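# Flip the grey finned box onto its fins

## Task

Turn the grey finned box upside down at roughly its current spot so it ends up resting flat on its fins with its feet pointing upward, and it must stay that way once the robot lets go.

## Robot and tools

Robot: two arms, left_arm and right_arm, each with a two-finger parallel gripper and a wrist camera. Fixed cameras: cam_head_left, cam_head_right, cam_high, cam_low; wrist cameras: cam_left_wrist, cam_right_wrist. All images are 672x504.

Frames. The scene frame has its origin at table-top height, midway between the nominal arm bases, +z up, +x out over the table, and left_arm on the +y side (this is not the image's left). Calibrated bases in the scene frame: left_arm at (+0.026, +0.257, +0.013) m, right_arm at (+0.001, -0.338, +0.037) m, each turned only slightly about z; up is +z in both base frames. Every hand pose, velocity, target and offset for an arm is expressed in that arm's own base frame. Fixed cameras and the table use the scene frame. The gripper's fingers point along its +z and open and close along its y. end_effector_position is the point between the finger pads, about 1 cm short of the tips. Reported poses may be off by a few centimetres, more at long reach.

The 14-number row. Both motion tools use one flat row of 14 numbers covering both arms: dx, dy, dz, rx, ry, rz, opening for left_arm, then the same seven for right_arm. All values lie in [-1, 1]. The first six of each arm are an offset, not a pose: they are measured from that arm's Hand target as it stood when the action or move began, along that arm's base axes. 1.0 equals 0.6 m for dx, dy, dz and 180 degrees for the rotation vector rx, ry, rz, which turns the gripper about its Hand target's position. Sending the same offset twice moves it twice. Six zeros re-command the current Hand target. The opening is absolute: +1 fully open (0.094 m), -1 closed. A 0 opening is a real command, so to leave a gripper unchanged resend its present value (shown under Tool commands).

execute_actions(actions, cameras): actions is a list of actions; each action is a list of up to 15 rows, one per 1/30 s step, and a short list repeats its last row to fill 15 steps. Every row in an action counts from the action's start pose, not from the previous row. An empty list just returns state and images. cameras picks which images come back: omitted, null or ["all"] gives all, [] gives none; an unknown name invalidates the call.

move(target, speed, blend, opening_speed, blocking, cameras): drives each gripper in a straight line toward target, which is one 14-number row or a list of up to 15 rows; every row is an offset from the same starting Hand targets. speed is metres per second, 0.002 to 4.3, default 0.25 (turning up to twice that in rad/s), one value or one per target. blend (m) rounds corners in a list. opening_speed (0.2 or more, per second on the -1..+1 scale) makes fingers change gradually; use it near its minimum for fragile items. Paths share a 10 s cap and do not avoid obstacles or the other arm. blocking=false returns after about 0.5 s while the move keeps going. The result adds a move: line, such as done, off_target, moving, held or fault, plus limits (paced means the sent pose was clipped, held means steps were withheld). done means at rest within 10 mm and 2 degrees; it says nothing about contact.

wait(seconds 0 to 10) lets the scene run with commands held. stop brakes a running move. zoom_image(camera, region [x0, y0, x1, y1], at most 504x504 pixels) enlarges part of a camera's latest image. read_manual gives URDF licence texts. finished_scene(scene) ends the current scene irreversibly; give this scene's number.

Result lines: end_effector_position (m) and end_effector_quat_wxyz in the arm's base frame; Hand target, the last commanded pose after clipping, from which the next offsets count; grip_measured on the opening scale (reads up to about 2.7 mm wide when empty, and narrower than the part under a firm squeeze); grip_effort_nm, motor effort with negative meaning closing, not a finger force; Joint positions (last entry is finger opening in m), Joint velocities ("within noise" when still), Joint torques (third and fourth wrap at ±28 N m). MOTOR HOT warns of heating; at 100 °C the arm goes limp for 30 to 60 s or more.

Behaviour to expect: the commanded orientation is clipped to within 40 degrees of the measured one each step; grippers often stop a centimetre or so short from friction and weight, so resend the remaining distance. An arm blocked by an object keeps pushing until commanded back past its gripper. Fast moves overshoot and hit harder; targets far beyond a contact press harder. Avoid paths near an arm's own base (it can flip the shoulder posture). Keep the two arms from colliding or gripping each other; that can end the scene. Sustained holding, stretching or pushing heats motors. While you think, the simulation keeps running. A loose object may get an occasional small shove.

Avoid: dropping or releasing the box while it moves, slamming, hard hits or heavy pushes, and anything leaving the table. The box must remain fin-down and feet-up without the robot touching it before finishing.

Each tool is called after "Request:" as name(argument=value, ...) on one line, values as JSON.

## Session

Request:
execute_actions(actions=[])

Scene clock: 0.00 s.
left_arm: end_effector_position=(+0.5662, -0.1283, +0.2532) grip_measured=+1.000 grip_effort_nm=n/a end_effector_quat_wxyz=(+0.190, -0.223, +0.955, +0.036) | right_arm: end_effector_position=(+0.4375, +0.0835, +0.2914) grip_measured=+1.000 grip_effort_nm=n/a end_effector_quat_wxyz=(+0.162, -0.288, +0.887, +0.322)
Joint positions: left_arm=[-0.296 1.668 1.62 -1.222 -0.251 -0.715 0.094] | right_arm=[-0.072 1.426 1.367 -1.439 -0.734 -0.671 0.094]
Joint velocities: within noise
Joint torques (N m): no reading
Heat: left arm: hottest elbow 33 °C; right arm: hottest waist 32 °C.
Hand target: left_arm +0.5722, -0.1301, +0.2596; +0.198, -0.224, +0.954, +0.032 | right_arm +0.4432, +0.0831, +0.3022; +0.174, -0.292, +0.885, +0.317
Tool commands: left_gripper/opening=+1.0 right_gripper/opening=+1.0

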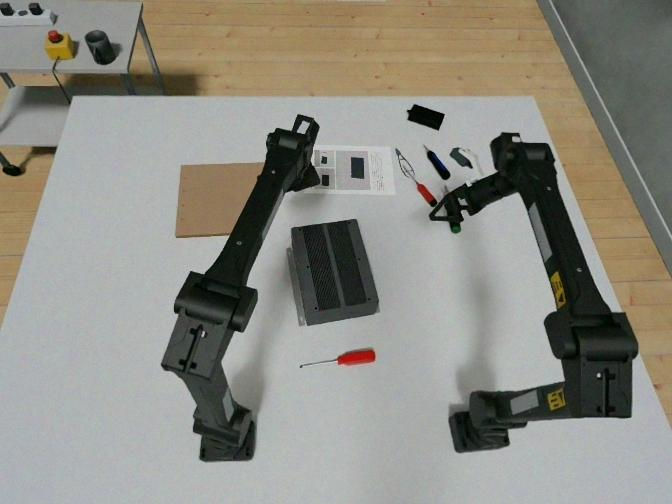

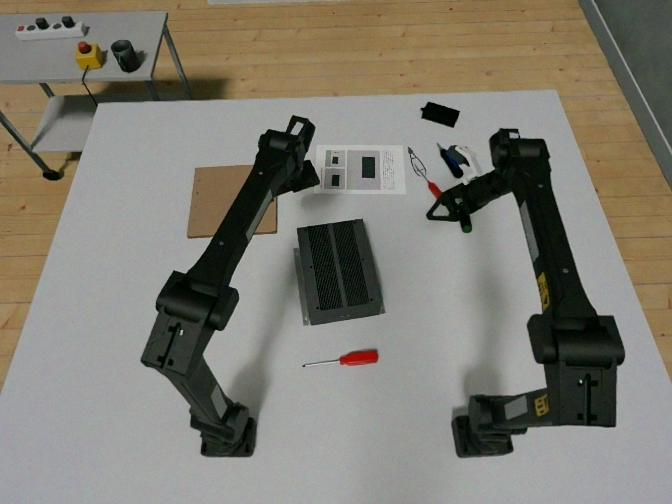

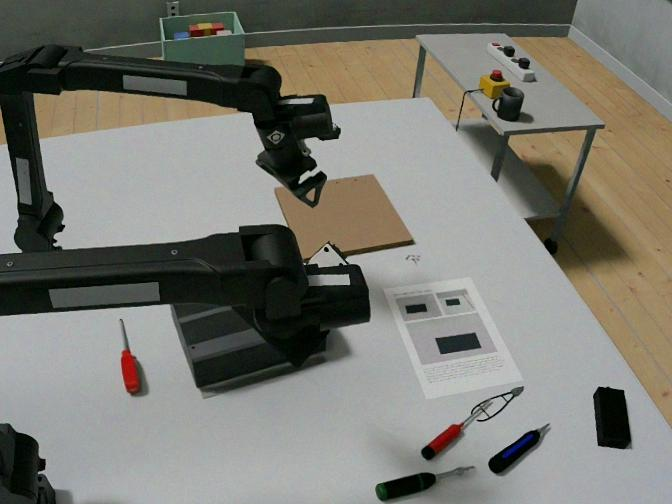

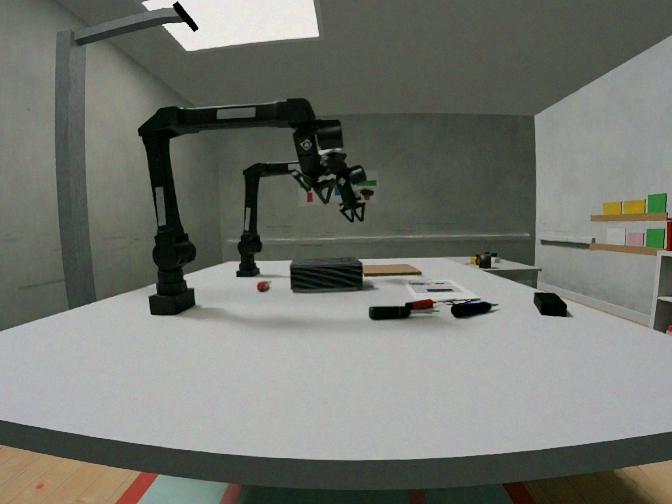

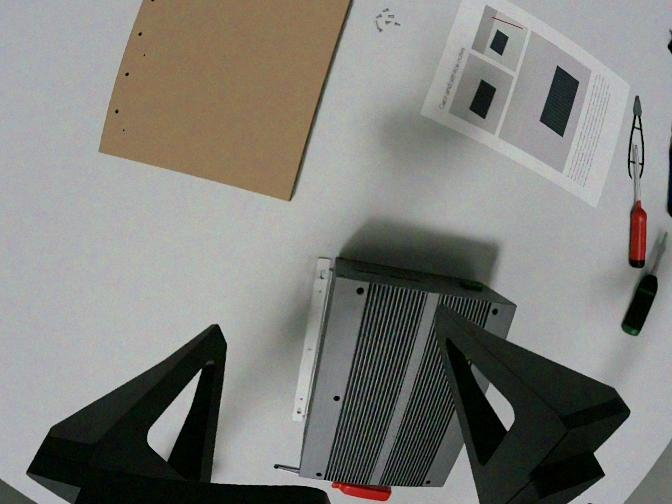

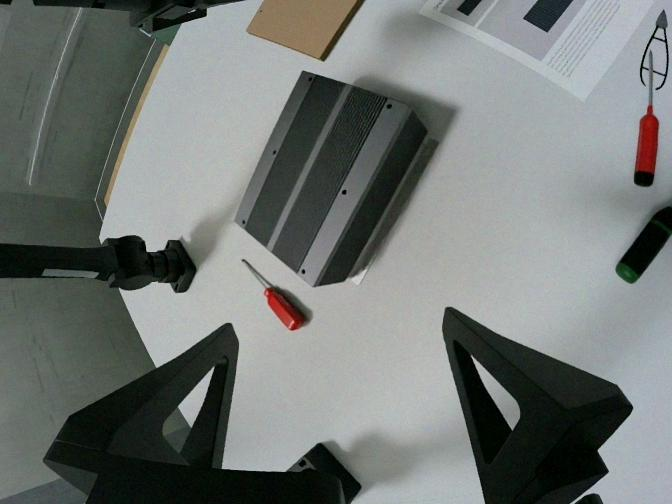

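Request:
zoom_image(camera="cam_left_wrist", region=[260, 220, 540, 504])

Request:
zoom_image(camera="cam_right_wrist", region=[220, 60, 460, 300])

Request:
zoom_image(camera="cam_low", region=[260, 230, 400, 330])

Request:
zoom_image(camera="cam_head_left", region=[270, 200, 400, 340])

Scaled by 1.775 from the camera's 672x504 image, which has a finer 960x720 frame.

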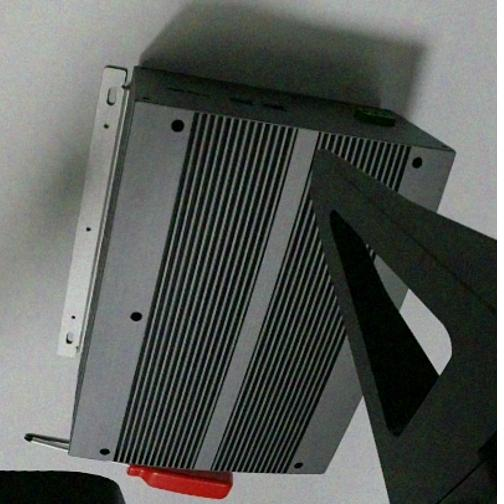

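Scaled by 2.100 from the camera's 672x504 image, which has a finer 960x720 frame.

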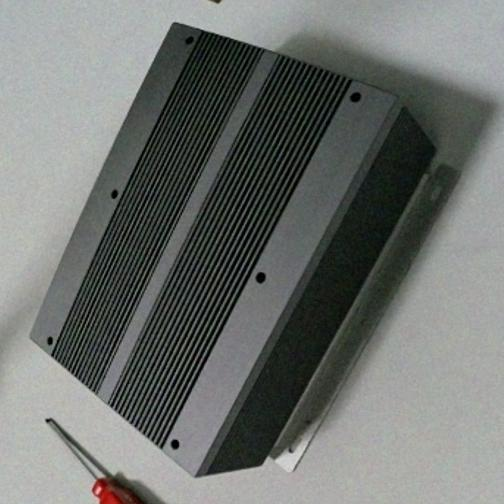

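Scaled by 3.600.

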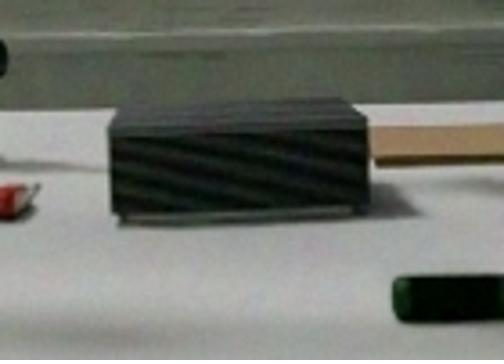

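Scaled by 3.600.

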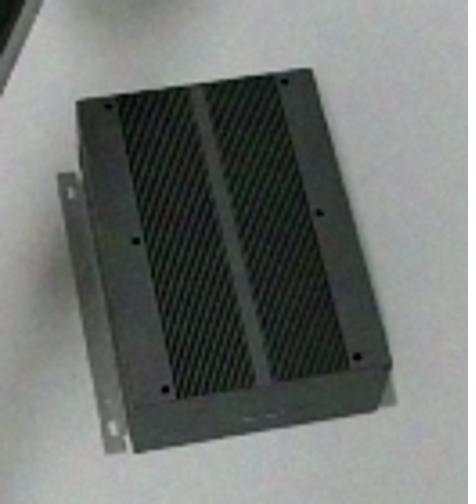

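Request:
move(target=[-0.287,0.183,-0.2,-0.047,-0.189,-0.461,1,0,0,0,0,0,0,1], speed=0.4, cameras=["cam_left_wrist","cam_head_left","cam_high"])

Request:
zoom_image(camera="cam_left_wrist", region=[180, 100, 520, 355])

Scene clock: 95.23 s.
left_arm: end_effector_position=(+0.3864, -0.0271, +0.1326) grip_measured=+1.000 grip_effort_nm=0.017 end_effector_quat_wxyz=(+0.395, +0.438, +0.772, -0.236) | right_arm: end_effector_position=(+0.4375, +0.0835, +0.2914) grip_measured=+1.000 grip_effort_nm=-0.012 end_effector_quat_wxyz=(+0.162, -0.288, +0.887, +0.322)
Joint positions: left_arm=[0.292 1.312 0.725 -0.679 0.921 1.173 0.094] | right_arm=[-0.072 1.426 1.367 -1.439 -0.734 -0.671 0.094]
Joint velocities: within noise
Joint torques (N m): left_arm=[-0.09 -5.19 10.62 0.76 0.76 -0.08] | right_arm=[-0.44 -10.34 9.73 0.66 -0.53 -0.07]
Heat: left arm: hottest elbow 44 °C; right arm: hottest elbow 38 °C.
Hand target: left_arm +0.4000, -0.0204, +0.1396; +0.400, +0.442, +0.769, -0.230 | right_arm +0.4432, +0.0831, +0.3022; +0.174, -0.292, +0.885, +0.317
Off the commanded pose: left_arm 0.017 m, 1 deg | right_arm 0.012 m, 2 deg.
move: off_target (left_arm, right_arm)
Images, in order (width x height): cam_head_left 672x504, cam_high 672x504, cam_left_wrist 672x504.

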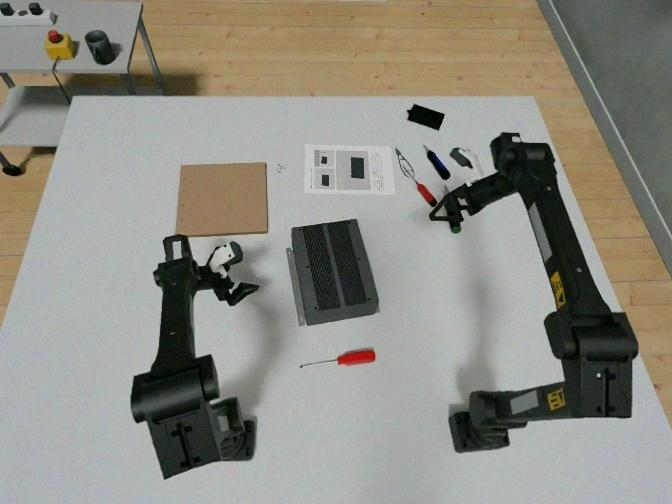

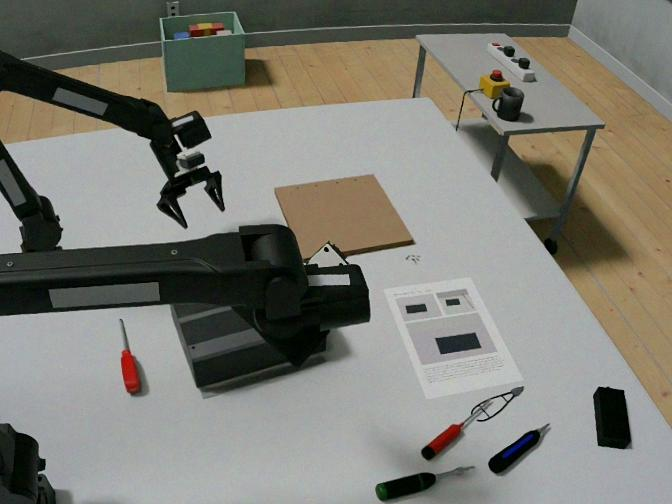

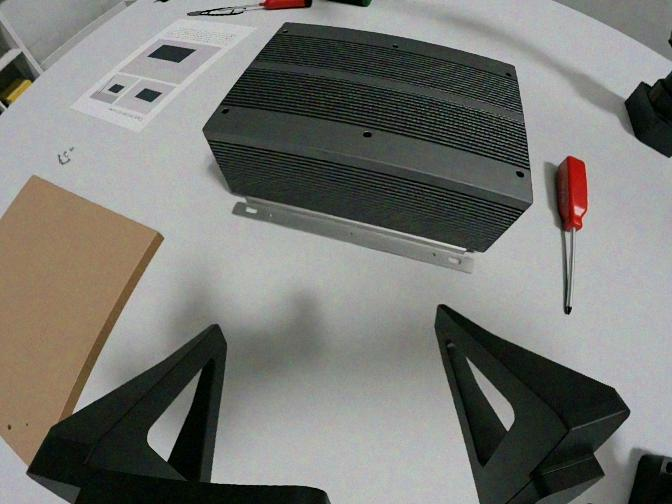

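Scaled by 1.482 from the camera's 672x504 image, which has a finer 960x720 frame.

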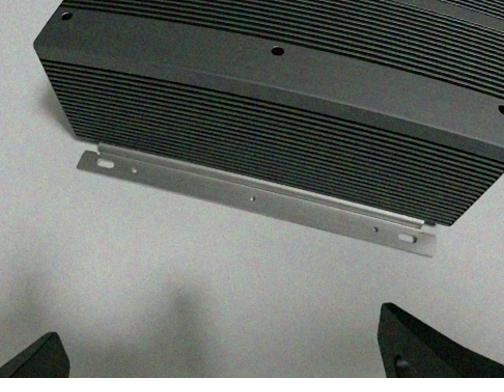

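Request:
move(target=[0,0,0,0,0,0,1,-0.393,0.298,-0.36,-0.072,-0.199,-0.235,1], speed=0.4, cameras=["cam_left_wrist","cam_head_left","cam_right_wrist"])

Request:
zoom_image(camera="cam_right_wrist", region=[180, 100, 500, 340])

Scene clock: 167.90 s.
left_arm: end_effector_position=(+0.3862, -0.0270, +0.1324) grip_measured=+1.000 grip_effort_nm=0.022 end_effector_quat_wxyz=(+0.395, +0.438, +0.772, -0.236) | right_arm: end_effector_position=(+0.2069, +0.2445, +0.0754) grip_measured=+1.000 grip_effort_nm=-0.012 end_effector_quat_wxyz=(+0.495, -0.061, +0.867, +0.019)
Joint positions: left_arm=[0.293 1.313 0.725 -0.68 0.921 1.174 0.094] | right_arm=[1.316 1.173 0.352 -0.209 0.934 0.898 0.094]
Joint velocities: within noise
Joint torques (N m): left_arm=[-0.09 -5.19 10.65 0.76 0.76 -0.06] | right_arm=[1.03 -3.08 8.72 1.09 0.69 0.1]
Heat: left arm: hottest elbow 43 °C; right arm: hottest elbow 40 °C.
Hand target: left_arm +0.4000, -0.0204, +0.1395; +0.400, +0.442, +0.769, -0.230 | right_arm +0.2074, +0.2619, +0.0862; +0.499, -0.057, +0.864, +0.033
Off the commanded pose: left_arm 0.017 m, 1 deg | right_arm 0.020 m, 2 deg.
move: off_target (left_arm, right_arm)
Images, in order (width x height): cam_head_left 672x504, cam_left_wrist 672x504, cam_right_wrist 672x504.

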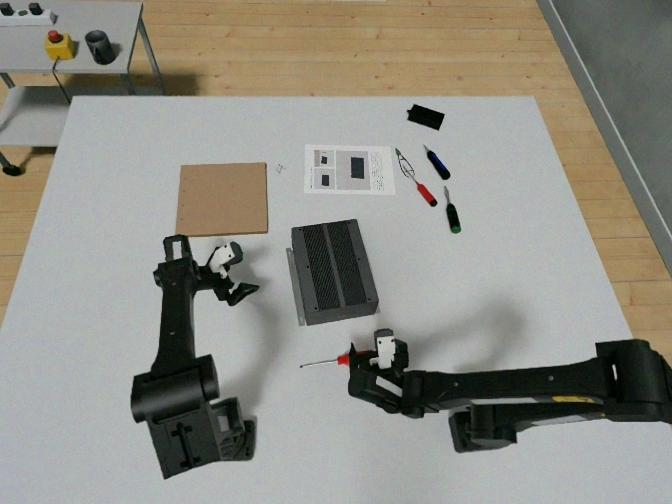

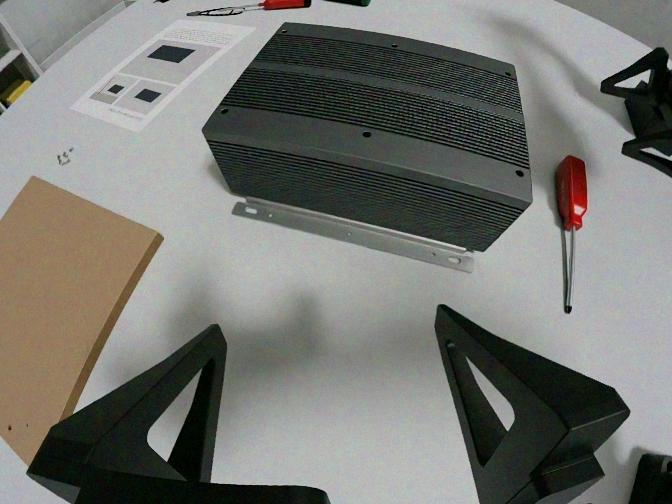

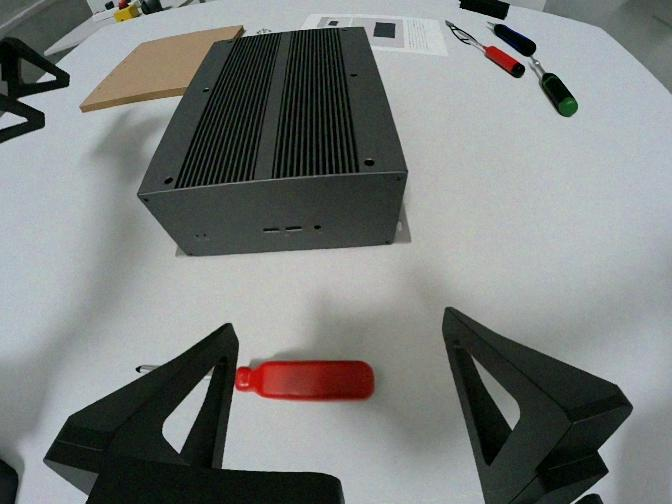

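Scaled by 1.575 from the camera's 672x504 image, which has a finer 960x720 frame.

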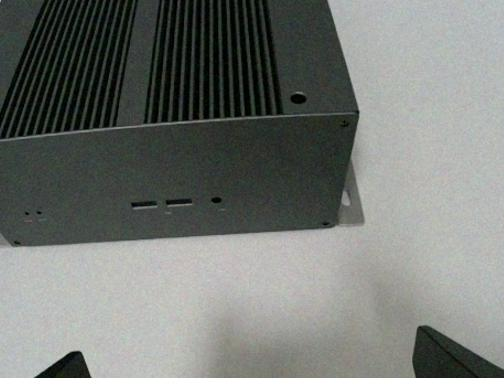

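Request:
move(target=[[0,-0.03,-0.04,-0.160,-0.0515,-0.1357,1,0.32,-0.37,0.19,0.115,-0.099,0.4565,1],[-0.003,-0.136,-0.145,-0.160,-0.0515,-0.1357,1,0.376,-0.23,-0.10,0.115,-0.099,0.4565,1]], speed=0.35)

Scene clock: 336.73 s.
left_arm: end_effector_position=(+0.3975, -0.0998, +0.0606) grip_measured=+1.000 grip_effort_nm=0.022 end_effector_quat_wxyz=(+0.501, +0.492, +0.558, -0.443) | right_arm: end_effector_position=(+0.4263, +0.1209, +0.0245) grip_measured=+1.000 grip_effort_nm=-0.012 end_effector_quat_wxyz=(+0.525, -0.464, +0.531, +0.477)
Joint positions: left_arm=[0.185 1.911 0.911 -1.079 1.449 2.081 0.094] | right_arm=[-0.121 2.014 0.75 0.409 -1.579 -0.835 0.094]
Joint velocities: within noise
Joint torques (N m): left_arm=[-1.38 -9.88 4.64 0.24 0.78 -0.07] | right_arm=[-0.5 -12.1 4.4 1.76 -0.67 -0.04]
Heat: left arm: hottest elbow 45 °C; right arm: hottest elbow 40 °C.
Hand target: left_arm +0.3983, -0.1019, +0.0526; +0.500, +0.497, +0.544, -0.455 | right_arm +0.4330, +0.1240, +0.0262; +0.473, -0.527, +0.516, +0.482
Off the commanded pose: left_arm 0.008 m, 2 deg | right_arm 0.008 m, 10 deg.
joint sent to its limit (left arm) — joint 6 (wrist roll), upper limit. The joint targets still meet the commanded pose.
joint sent to its limit (right arm) — joint 5 (wrist yaw), lower limit. The joint targets are off in orientation, not in position.
move: off_target (right_arm)

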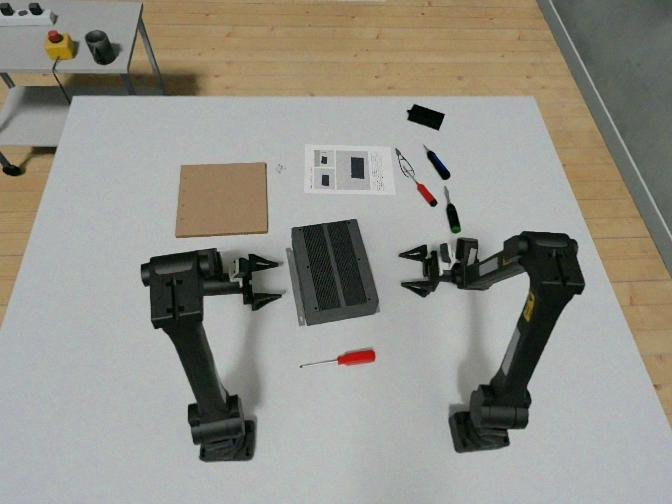

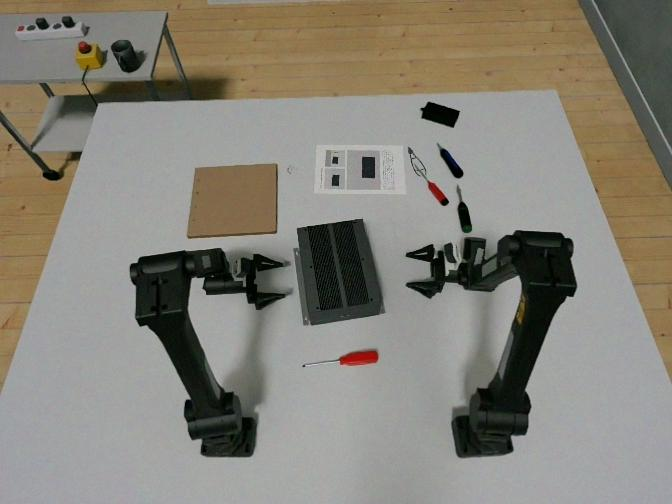

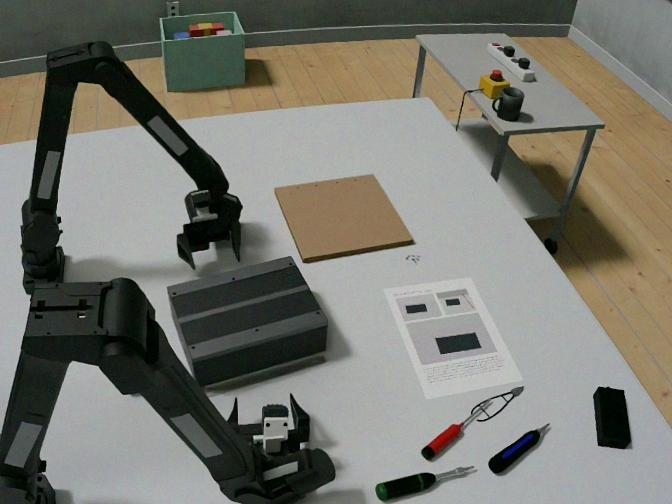

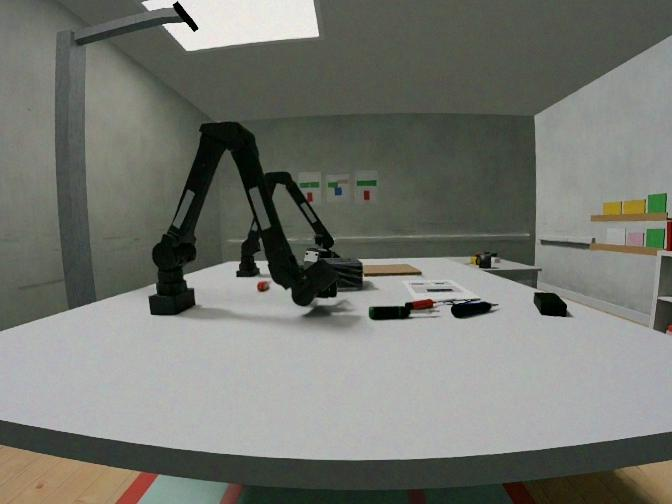

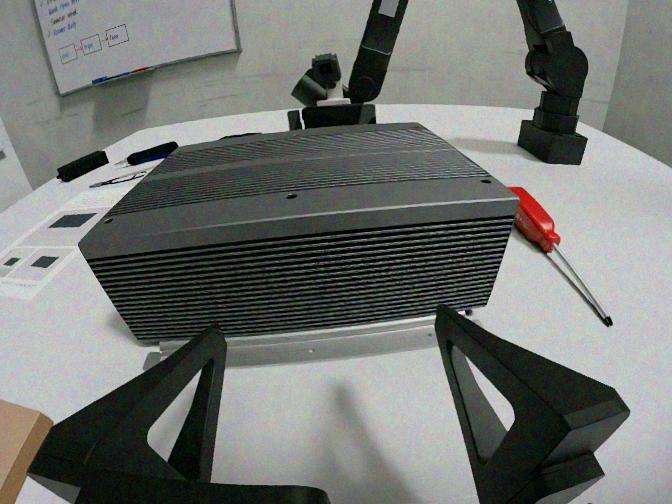

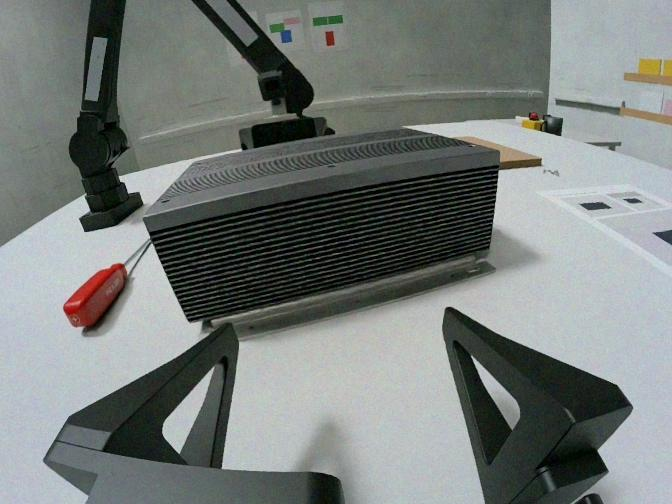

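Request:
move(target=[0,-0.06,-0.03,0,0,0,0.5,0,0.075,-0.01,0,0,0,0.5], speed=0.15)

Scene clock: 383.83 s.
left_arm: end_effector_position=(+0.3988, -0.1347, +0.0295) grip_measured=+0.503 grip_effort_nm=-0.115 end_effector_quat_wxyz=(+0.498, +0.495, +0.544, -0.460) | right_arm: end_effector_position=(+0.4226, +0.1648, +0.0104) grip_measured=+0.502 grip_effort_nm=-0.100 end_effector_quat_wxyz=(+0.484, -0.495, +0.535, +0.484)
Joint positions: left_arm=[0.095 1.941 0.833 -0.558 1.488 1.658 0.071] | right_arm=[-0.015 2.012 0.834 -0.048 -1.503 -1.187 0.071]
Joint velocities: within noise
Joint torques (N m): left_arm=[-1.38 -13.33 3.49 0.79 0.64 -0.35] | right_arm=[0.62 -14.39 5.18 0.59 -0.63 -0.1]
Heat: left arm: hottest elbow 40 °C; right arm: hottest elbow 37 °C.
Hand target: left_arm +0.3982, -0.1381, +0.0346; +0.500, +0.497, +0.544, -0.455 | right_arm +0.4329, +0.1690, +0.0201; +0.473, -0.527, +0.516, +0.483
Off the commanded pose: left_arm 0.006 m, 1 deg | right_arm 0.015 m, 4 deg.
move: off_target (right_arm)

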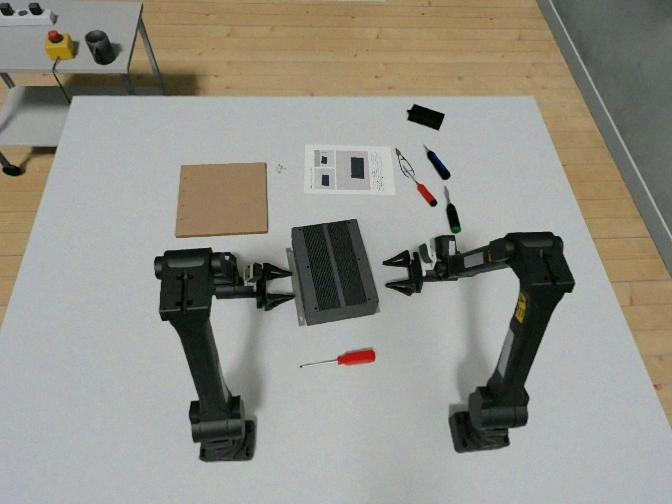

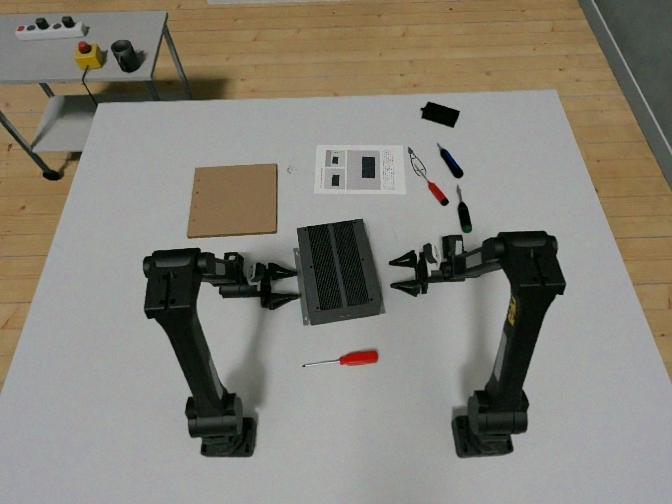

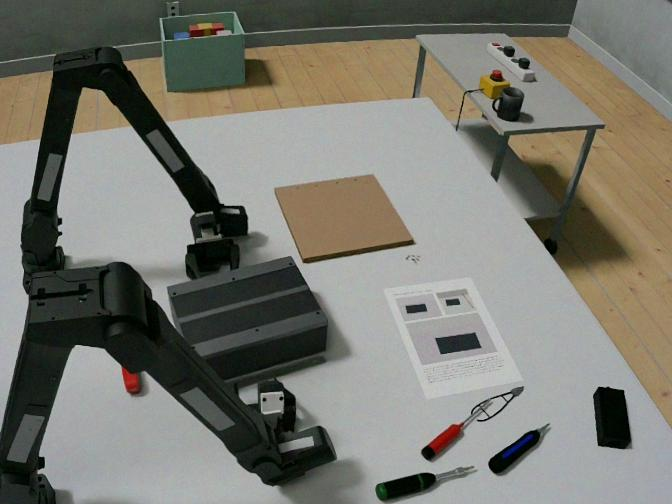

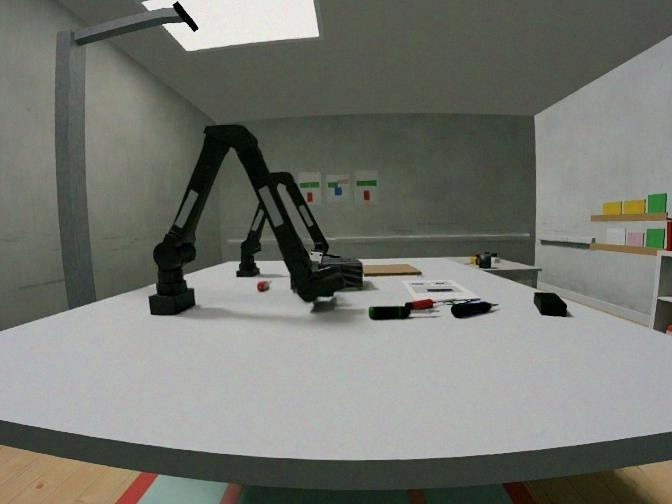

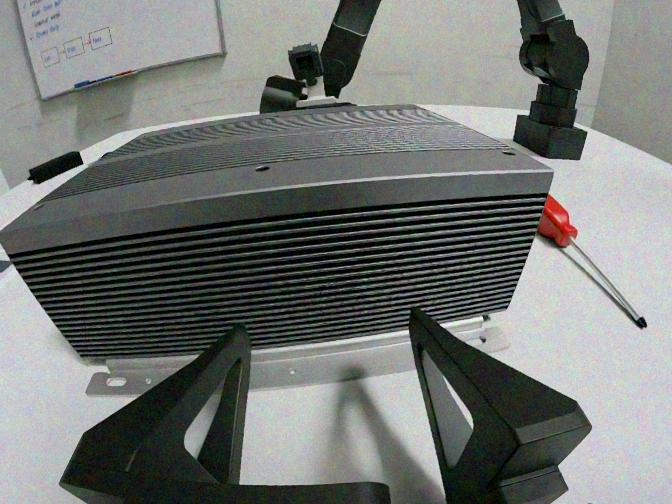

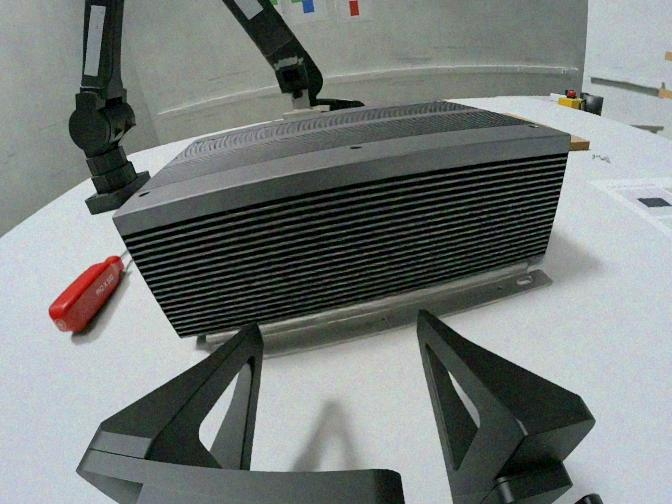

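Request:
move(target=[[0.042,0,0.012,0,0,0,0.5,0.02,0,0.01,0,0,0,0.5],[0.042,-0.055,0.012,0,0,0,0.5,0.02,0.06,0.01,0,0,0,0.5]], speed=0.06, cameras=["cam_head_left","cam_left_wrist","cam_right_wrist"])

Scene clock: 398.07 s.
left_arm: end_effector_position=(+0.4264, -0.1480, +0.0357) grip_measured=+0.502 grip_effort_nm=-0.090 end_effector_quat_wxyz=(+0.494, +0.492, +0.553, -0.456) | right_arm: end_effector_position=(+0.4453, +0.1993, +0.0213) grip_measured=+0.502 grip_effort_nm=-0.100 end_effector_quat_wxyz=(-0.469, +0.523, -0.520, -0.485)
Joint positions: left_arm=[0.055 1.916 0.797 -0.037 1.465 1.136 0.071] | right_arm=[0.064 2.011 0.907 -0.003 -1.471 -1.091 0.071]
Joint velocities: within noise
Joint torques (N m): left_arm=[-5.3 -13.39 4.57 1.92 0.5 -0.36] | right_arm=[0.73 -14.68 3.82 1.68 -0.57 0.04]
Heat: left arm: hottest elbow 39 °C; right arm: hottest elbow 36 °C.
Hand target: left_arm +0.4235, -0.1709, +0.0418; +0.500, +0.497, +0.544, -0.455 | right_arm +0.4450, +0.2051, +0.0261; -0.473, +0.527, -0.516, -0.482
Off the commanded pose: left_arm 0.024 m, 1 deg | right_arm 0.007 m, 1 deg.
move: off_target (left_arm)
Images, in order (width x height): cam_head_left 672x504, cam_left_wrist 672x504, cam_right_wrist 672x504.

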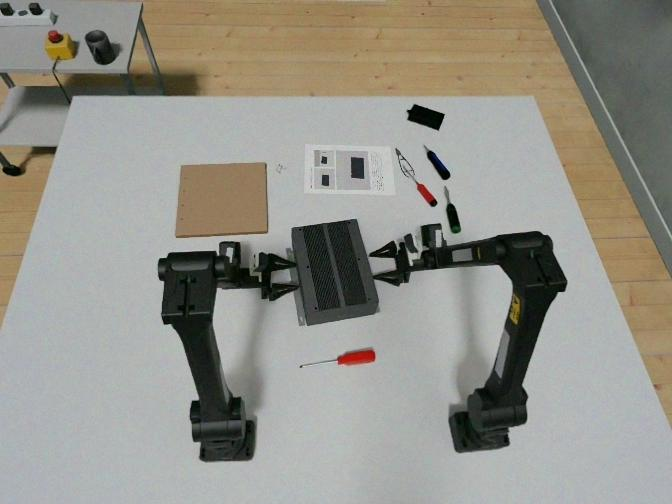

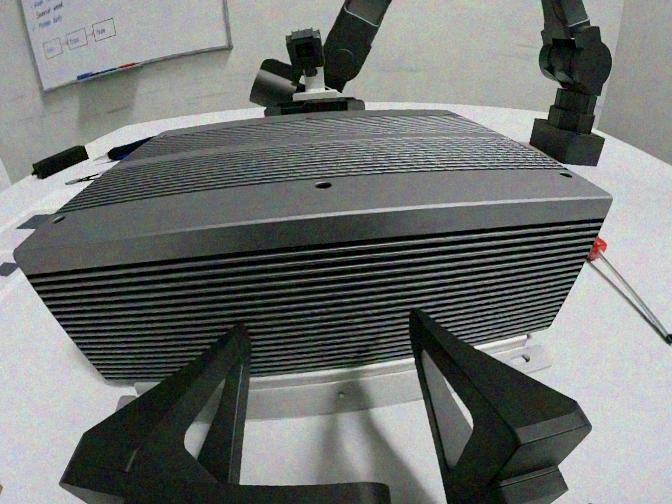

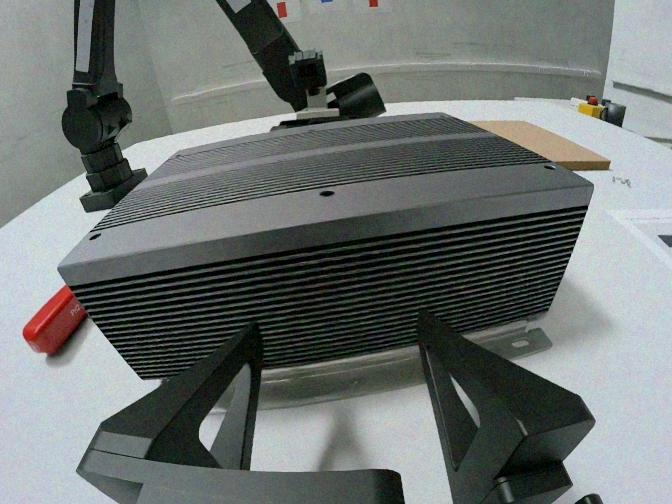

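Request:
move(target=[0,-0.02,0.01,0,0,0,0.5,0,0.06,0.008,0,0,0,0.5], speed=0.06, cameras=["cam_head_left","cam_right_wrist"])

Request:
zoom_image(camera="cam_head_left", region=[250, 200, 430, 340])

Scene clock: 410.47 s.
left_arm: end_effector_position=(+0.4282, -0.1509, +0.0410) grip_measured=+0.502 grip_effort_nm=-0.085 end_effector_quat_wxyz=(+0.500, +0.466, +0.580, -0.443) | right_arm: end_effector_position=(+0.4508, +0.2122, +0.0227) grip_measured=+0.501 grip_effort_nm=-0.085 end_effector_quat_wxyz=(+0.479, -0.513, +0.536, +0.469)
Joint positions: left_arm=[0.045 1.905 0.692 0.495 1.407 0.662 0.071] | right_arm=[0.093 2.023 0.83 0.519 -1.41 -0.657 0.071]
Joint velocities: within noise
Joint torques (N m): left_arm=[-6.89 -11.28 5.14 2.85 1.3 -0.12] | right_arm=[3.72 -14.15 4.6 2.36 -0.68 0.32]
Heat: left arm: hottest elbow 39 °C; right arm: hottest elbow 36 °C.
Hand target: left_arm +0.4234, -0.1830, +0.0478; +0.500, +0.497, +0.544, -0.455 | right_arm +0.4449, +0.2410, +0.0309; +0.473, -0.527, +0.516, +0.483
Off the commanded pose: left_arm 0.033 m, 6 deg | right_arm 0.031 m, 3 deg.
move: off_target (left_arm, right_arm)
Images, in order (width x height): cam_head_left 672x504, cam_right_wrist 672x504.

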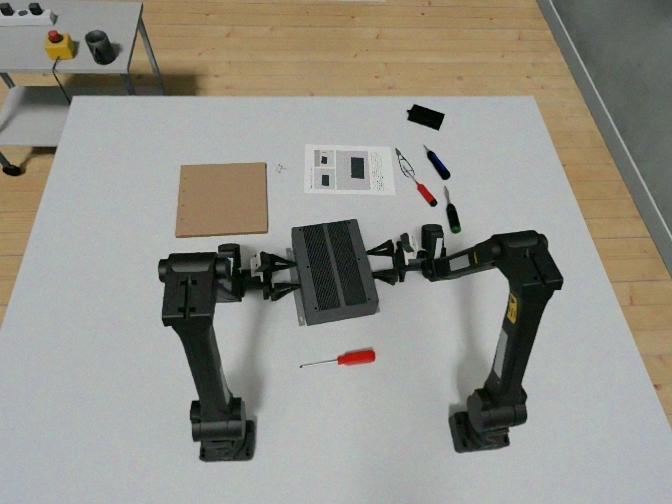

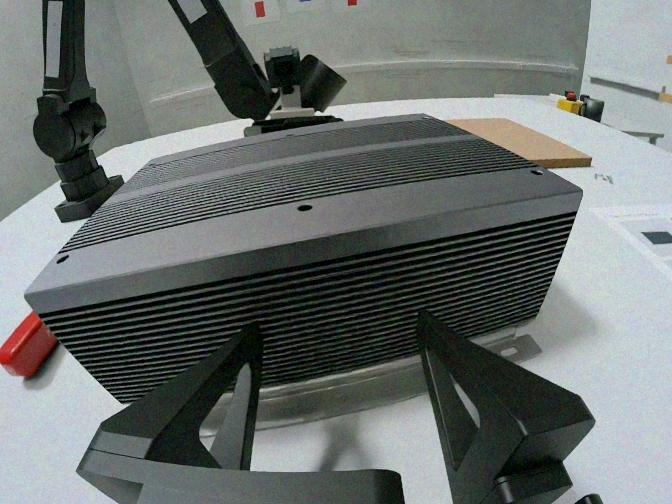

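Scaled by 2.800.

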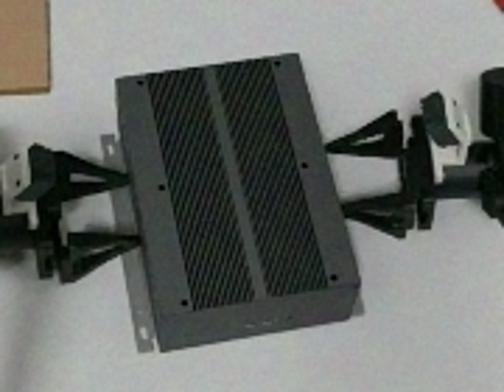

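Request:
move(target=[[0,-0.1,0.0,0,0,0,0.5,0,0.1,0.0,0,0,0,0.5],[0,-0.1,0.08,0,0,0,0.5,0,0.1,0.08,0,0,0,0.5]], speed=0.08, cameras=["cam_head_left","cam_right_wrist","cam_high"])

Scene clock: 419.17 s.
left_arm: end_effector_position=(+0.4258, -0.1579, +0.0453) grip_measured=+0.502 grip_effort_nm=-0.071 end_effector_quat_wxyz=(+0.508, +0.437, +0.612, -0.421) | right_arm: end_effector_position=(+0.4759, +0.2064, +0.0235) grip_measured=+0.499 grip_effort_nm=0.051 end_effector_quat_wxyz=(+0.494, -0.467, +0.596, +0.428)
Joint positions: left_arm=[0.019 1.89 0.618 0.764 1.299 0.42 0.071] | right_arm=[0.09 2.021 0.803 0.733 -1.253 -0.416 0.07]
Joint velocities: within noise
Joint torques (N m): left_arm=[-15.74 -17.38 7.1 2.71 1.08 -0.91] | right_arm=[13.51 -20.89 4.97 2.04 -3.17 0.5]
Heat: left arm: hottest elbow 38 °C; right arm: hottest elbow 36 °C.
Hand target: left_arm +0.4234, -0.2430, +0.0957; +0.499, +0.497, +0.544, -0.455 | right_arm +0.4450, +0.3011, +0.0790; +0.473, -0.527, +0.516, +0.482
Off the commanded pose: left_arm 0.099 m, 11 deg | right_arm 0.114 m, 13 deg.
move: off_target (left_arm, right_arm)
Images, in order (width x height): cam_head_left 672x504, cam_high 672x504, cam_right_wrist 672x504.

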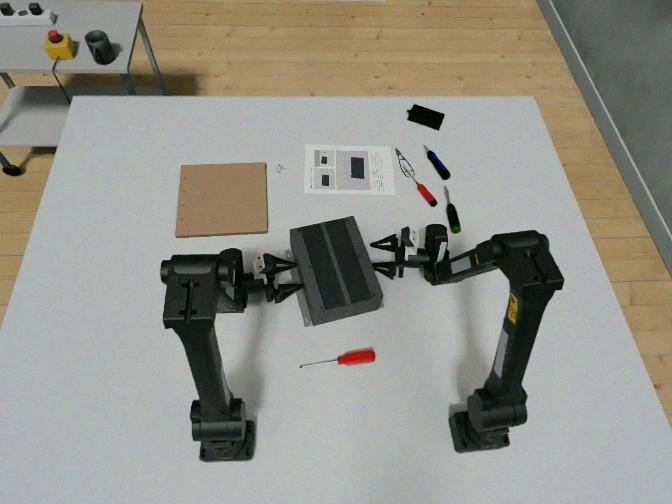

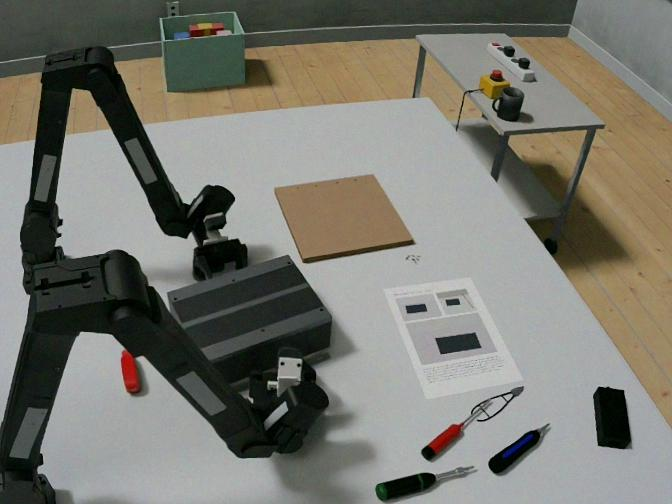

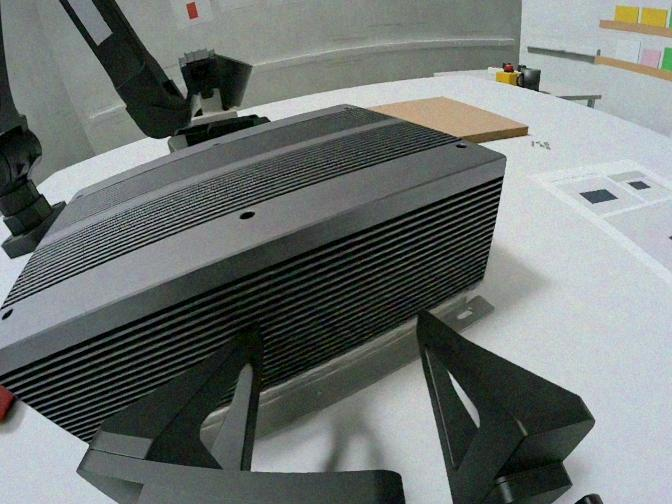

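Request:
move(target=[[0,0.11,-0.045,0,0,0,0.5,0,-0.13,-0.04,0,0,0,0.5],[0.06,0.125,-0.06,0,0,0,0.5,-0.06,-0.145,-0.06,0,0,0,0.5],[0.06,0.04,-0.06,0,0,0,0.5,-0.06,-0.045,-0.06,0,0,0,0.5]], speed=[0.2,0.2,0.08], cameras=["cam_head_left","cam_right_wrist","cam_left_wrist"])

Request:
zoom_image(camera="cam_head_left", region=[250, 200, 430, 340])

Scene clock: 449.07 s.
left_arm: end_effector_position=(+0.4615, -0.1508, +0.0578) grip_measured=+0.502 grip_effort_nm=-0.071 end_effector_quat_wxyz=(+0.520, +0.459, +0.578, -0.430) | right_arm: end_effector_position=(+0.4323, +0.2017, +0.0434) grip_measured=+0.499 grip_effort_nm=0.051 end_effector_quat_wxyz=(+0.502, -0.491, +0.553, +0.449)
Joint positions: left_arm=[0.04 1.925 0.741 0.692 1.38 0.463 0.071] | right_arm=[0.078 1.96 0.706 0.798 -1.357 -0.443 0.07]
Joint velocities: within noise
Joint torques (N m): left_arm=[-12.75 -11.16 6.93 2.93 -0.21 -0.46] | right_arm=[11.22 -11.16 4.19 2.29 0.01 0.15]
Heat: left arm: hottest elbow 39 °C; right arm: hottest wrist yaw 37 °C.
Hand target: left_arm +0.4595, -0.2191, +0.0599; +0.500, +0.498, +0.544, -0.455 | right_arm +0.4089, +0.2740, +0.0429; +0.473, -0.527, +0.516, +0.483
Off the commanded pose: left_arm 0.068 m, 7 deg | right_arm 0.076 m, 8 deg.
move: off_target (left_arm, right_arm)
Images, in order (width x height): cam_head_left 672x504, cam_left_wrist 672x504, cam_right_wrist 672x504.

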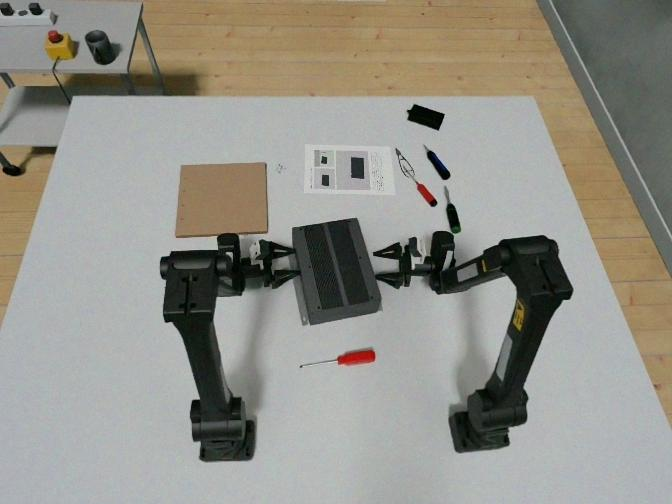

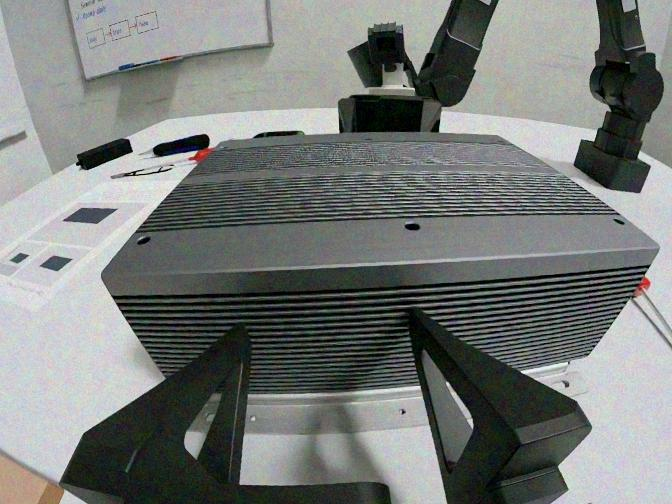

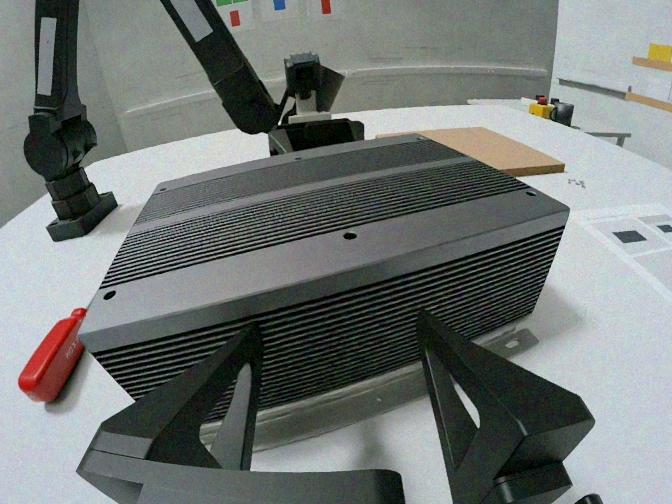

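Scaled by 2.800.

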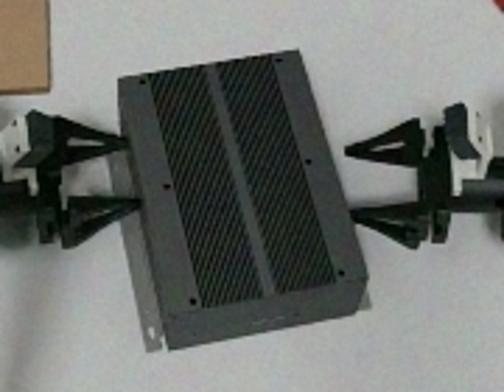

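Request:
move(target=[[0,0.12,0,0,0,0,0.5,0,-0.14,0,0,0,0,0.5],[0.055,0.13,0,0,0,0,0.5,-0.055,-0.15,0,0,0,0,0.5],[0.055,0,0,0,0,0,0.5,-0.055,0,0,0,0,0,0.5]], speed=[0.2,0.2,0.08], cameras=["cam_head_left"])

Request:
zoom_image(camera="cam_head_left", region=[250, 200, 430, 340])

Scene clock: 461.77 s.
left_arm: end_effector_position=(+0.5111, -0.1433, +0.0644) grip_measured=+0.502 grip_effort_nm=-0.056 end_effector_quat_wxyz=(+0.532, +0.467, +0.576, -0.409) | right_arm: end_effector_position=(+0.3829, +0.2218, +0.0385) grip_measured=+0.499 grip_effort_nm=0.037 end_effector_quat_wxyz=(+0.486, -0.497, +0.548, +0.466)
Joint positions: left_arm=[0.05 1.96 0.876 0.58 1.36 0.52 0.071] | right_arm=[0.138 1.943 0.595 0.916 -1.343 -0.395 0.07]
Joint velocities: within noise
Joint torques (N m): left_arm=[-12.57 -12.51 5.39 2.45 0.87 -0.51] | right_arm=[9.05 -10.05 5.33 2.54 0.56 0.17]
Heat: left arm: hottest elbow 39 °C; right arm: hottest elbow 36 °C.
Hand target: left_arm +0.4926, -0.2189, +0.0597; +0.500, +0.497, +0.544, -0.455 | right_arm +0.3759, +0.2741, +0.0431; +0.473, -0.527, +0.516, +0.483
Off the commanded pose: left_arm 0.078 m, 8 deg | right_arm 0.053 m, 6 deg.
move: off_target (left_arm, right_arm)
Images, in order (width x height): cam_head_left 672x504.

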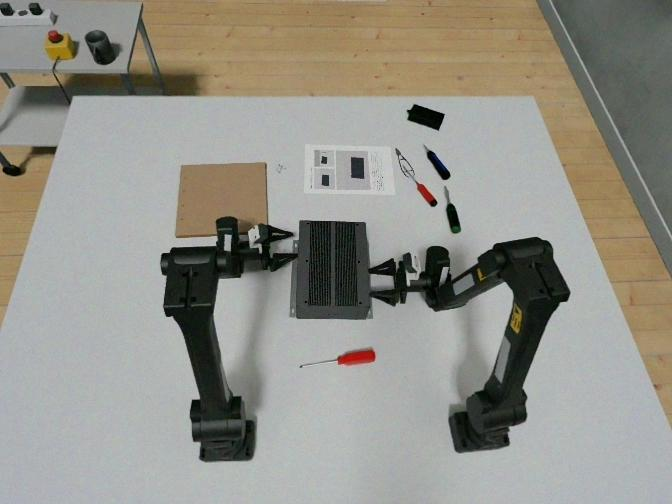

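Scaled by 2.800.

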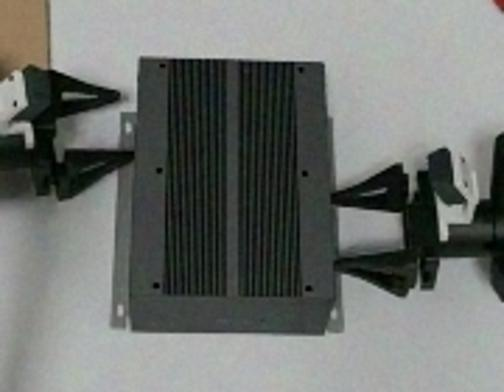

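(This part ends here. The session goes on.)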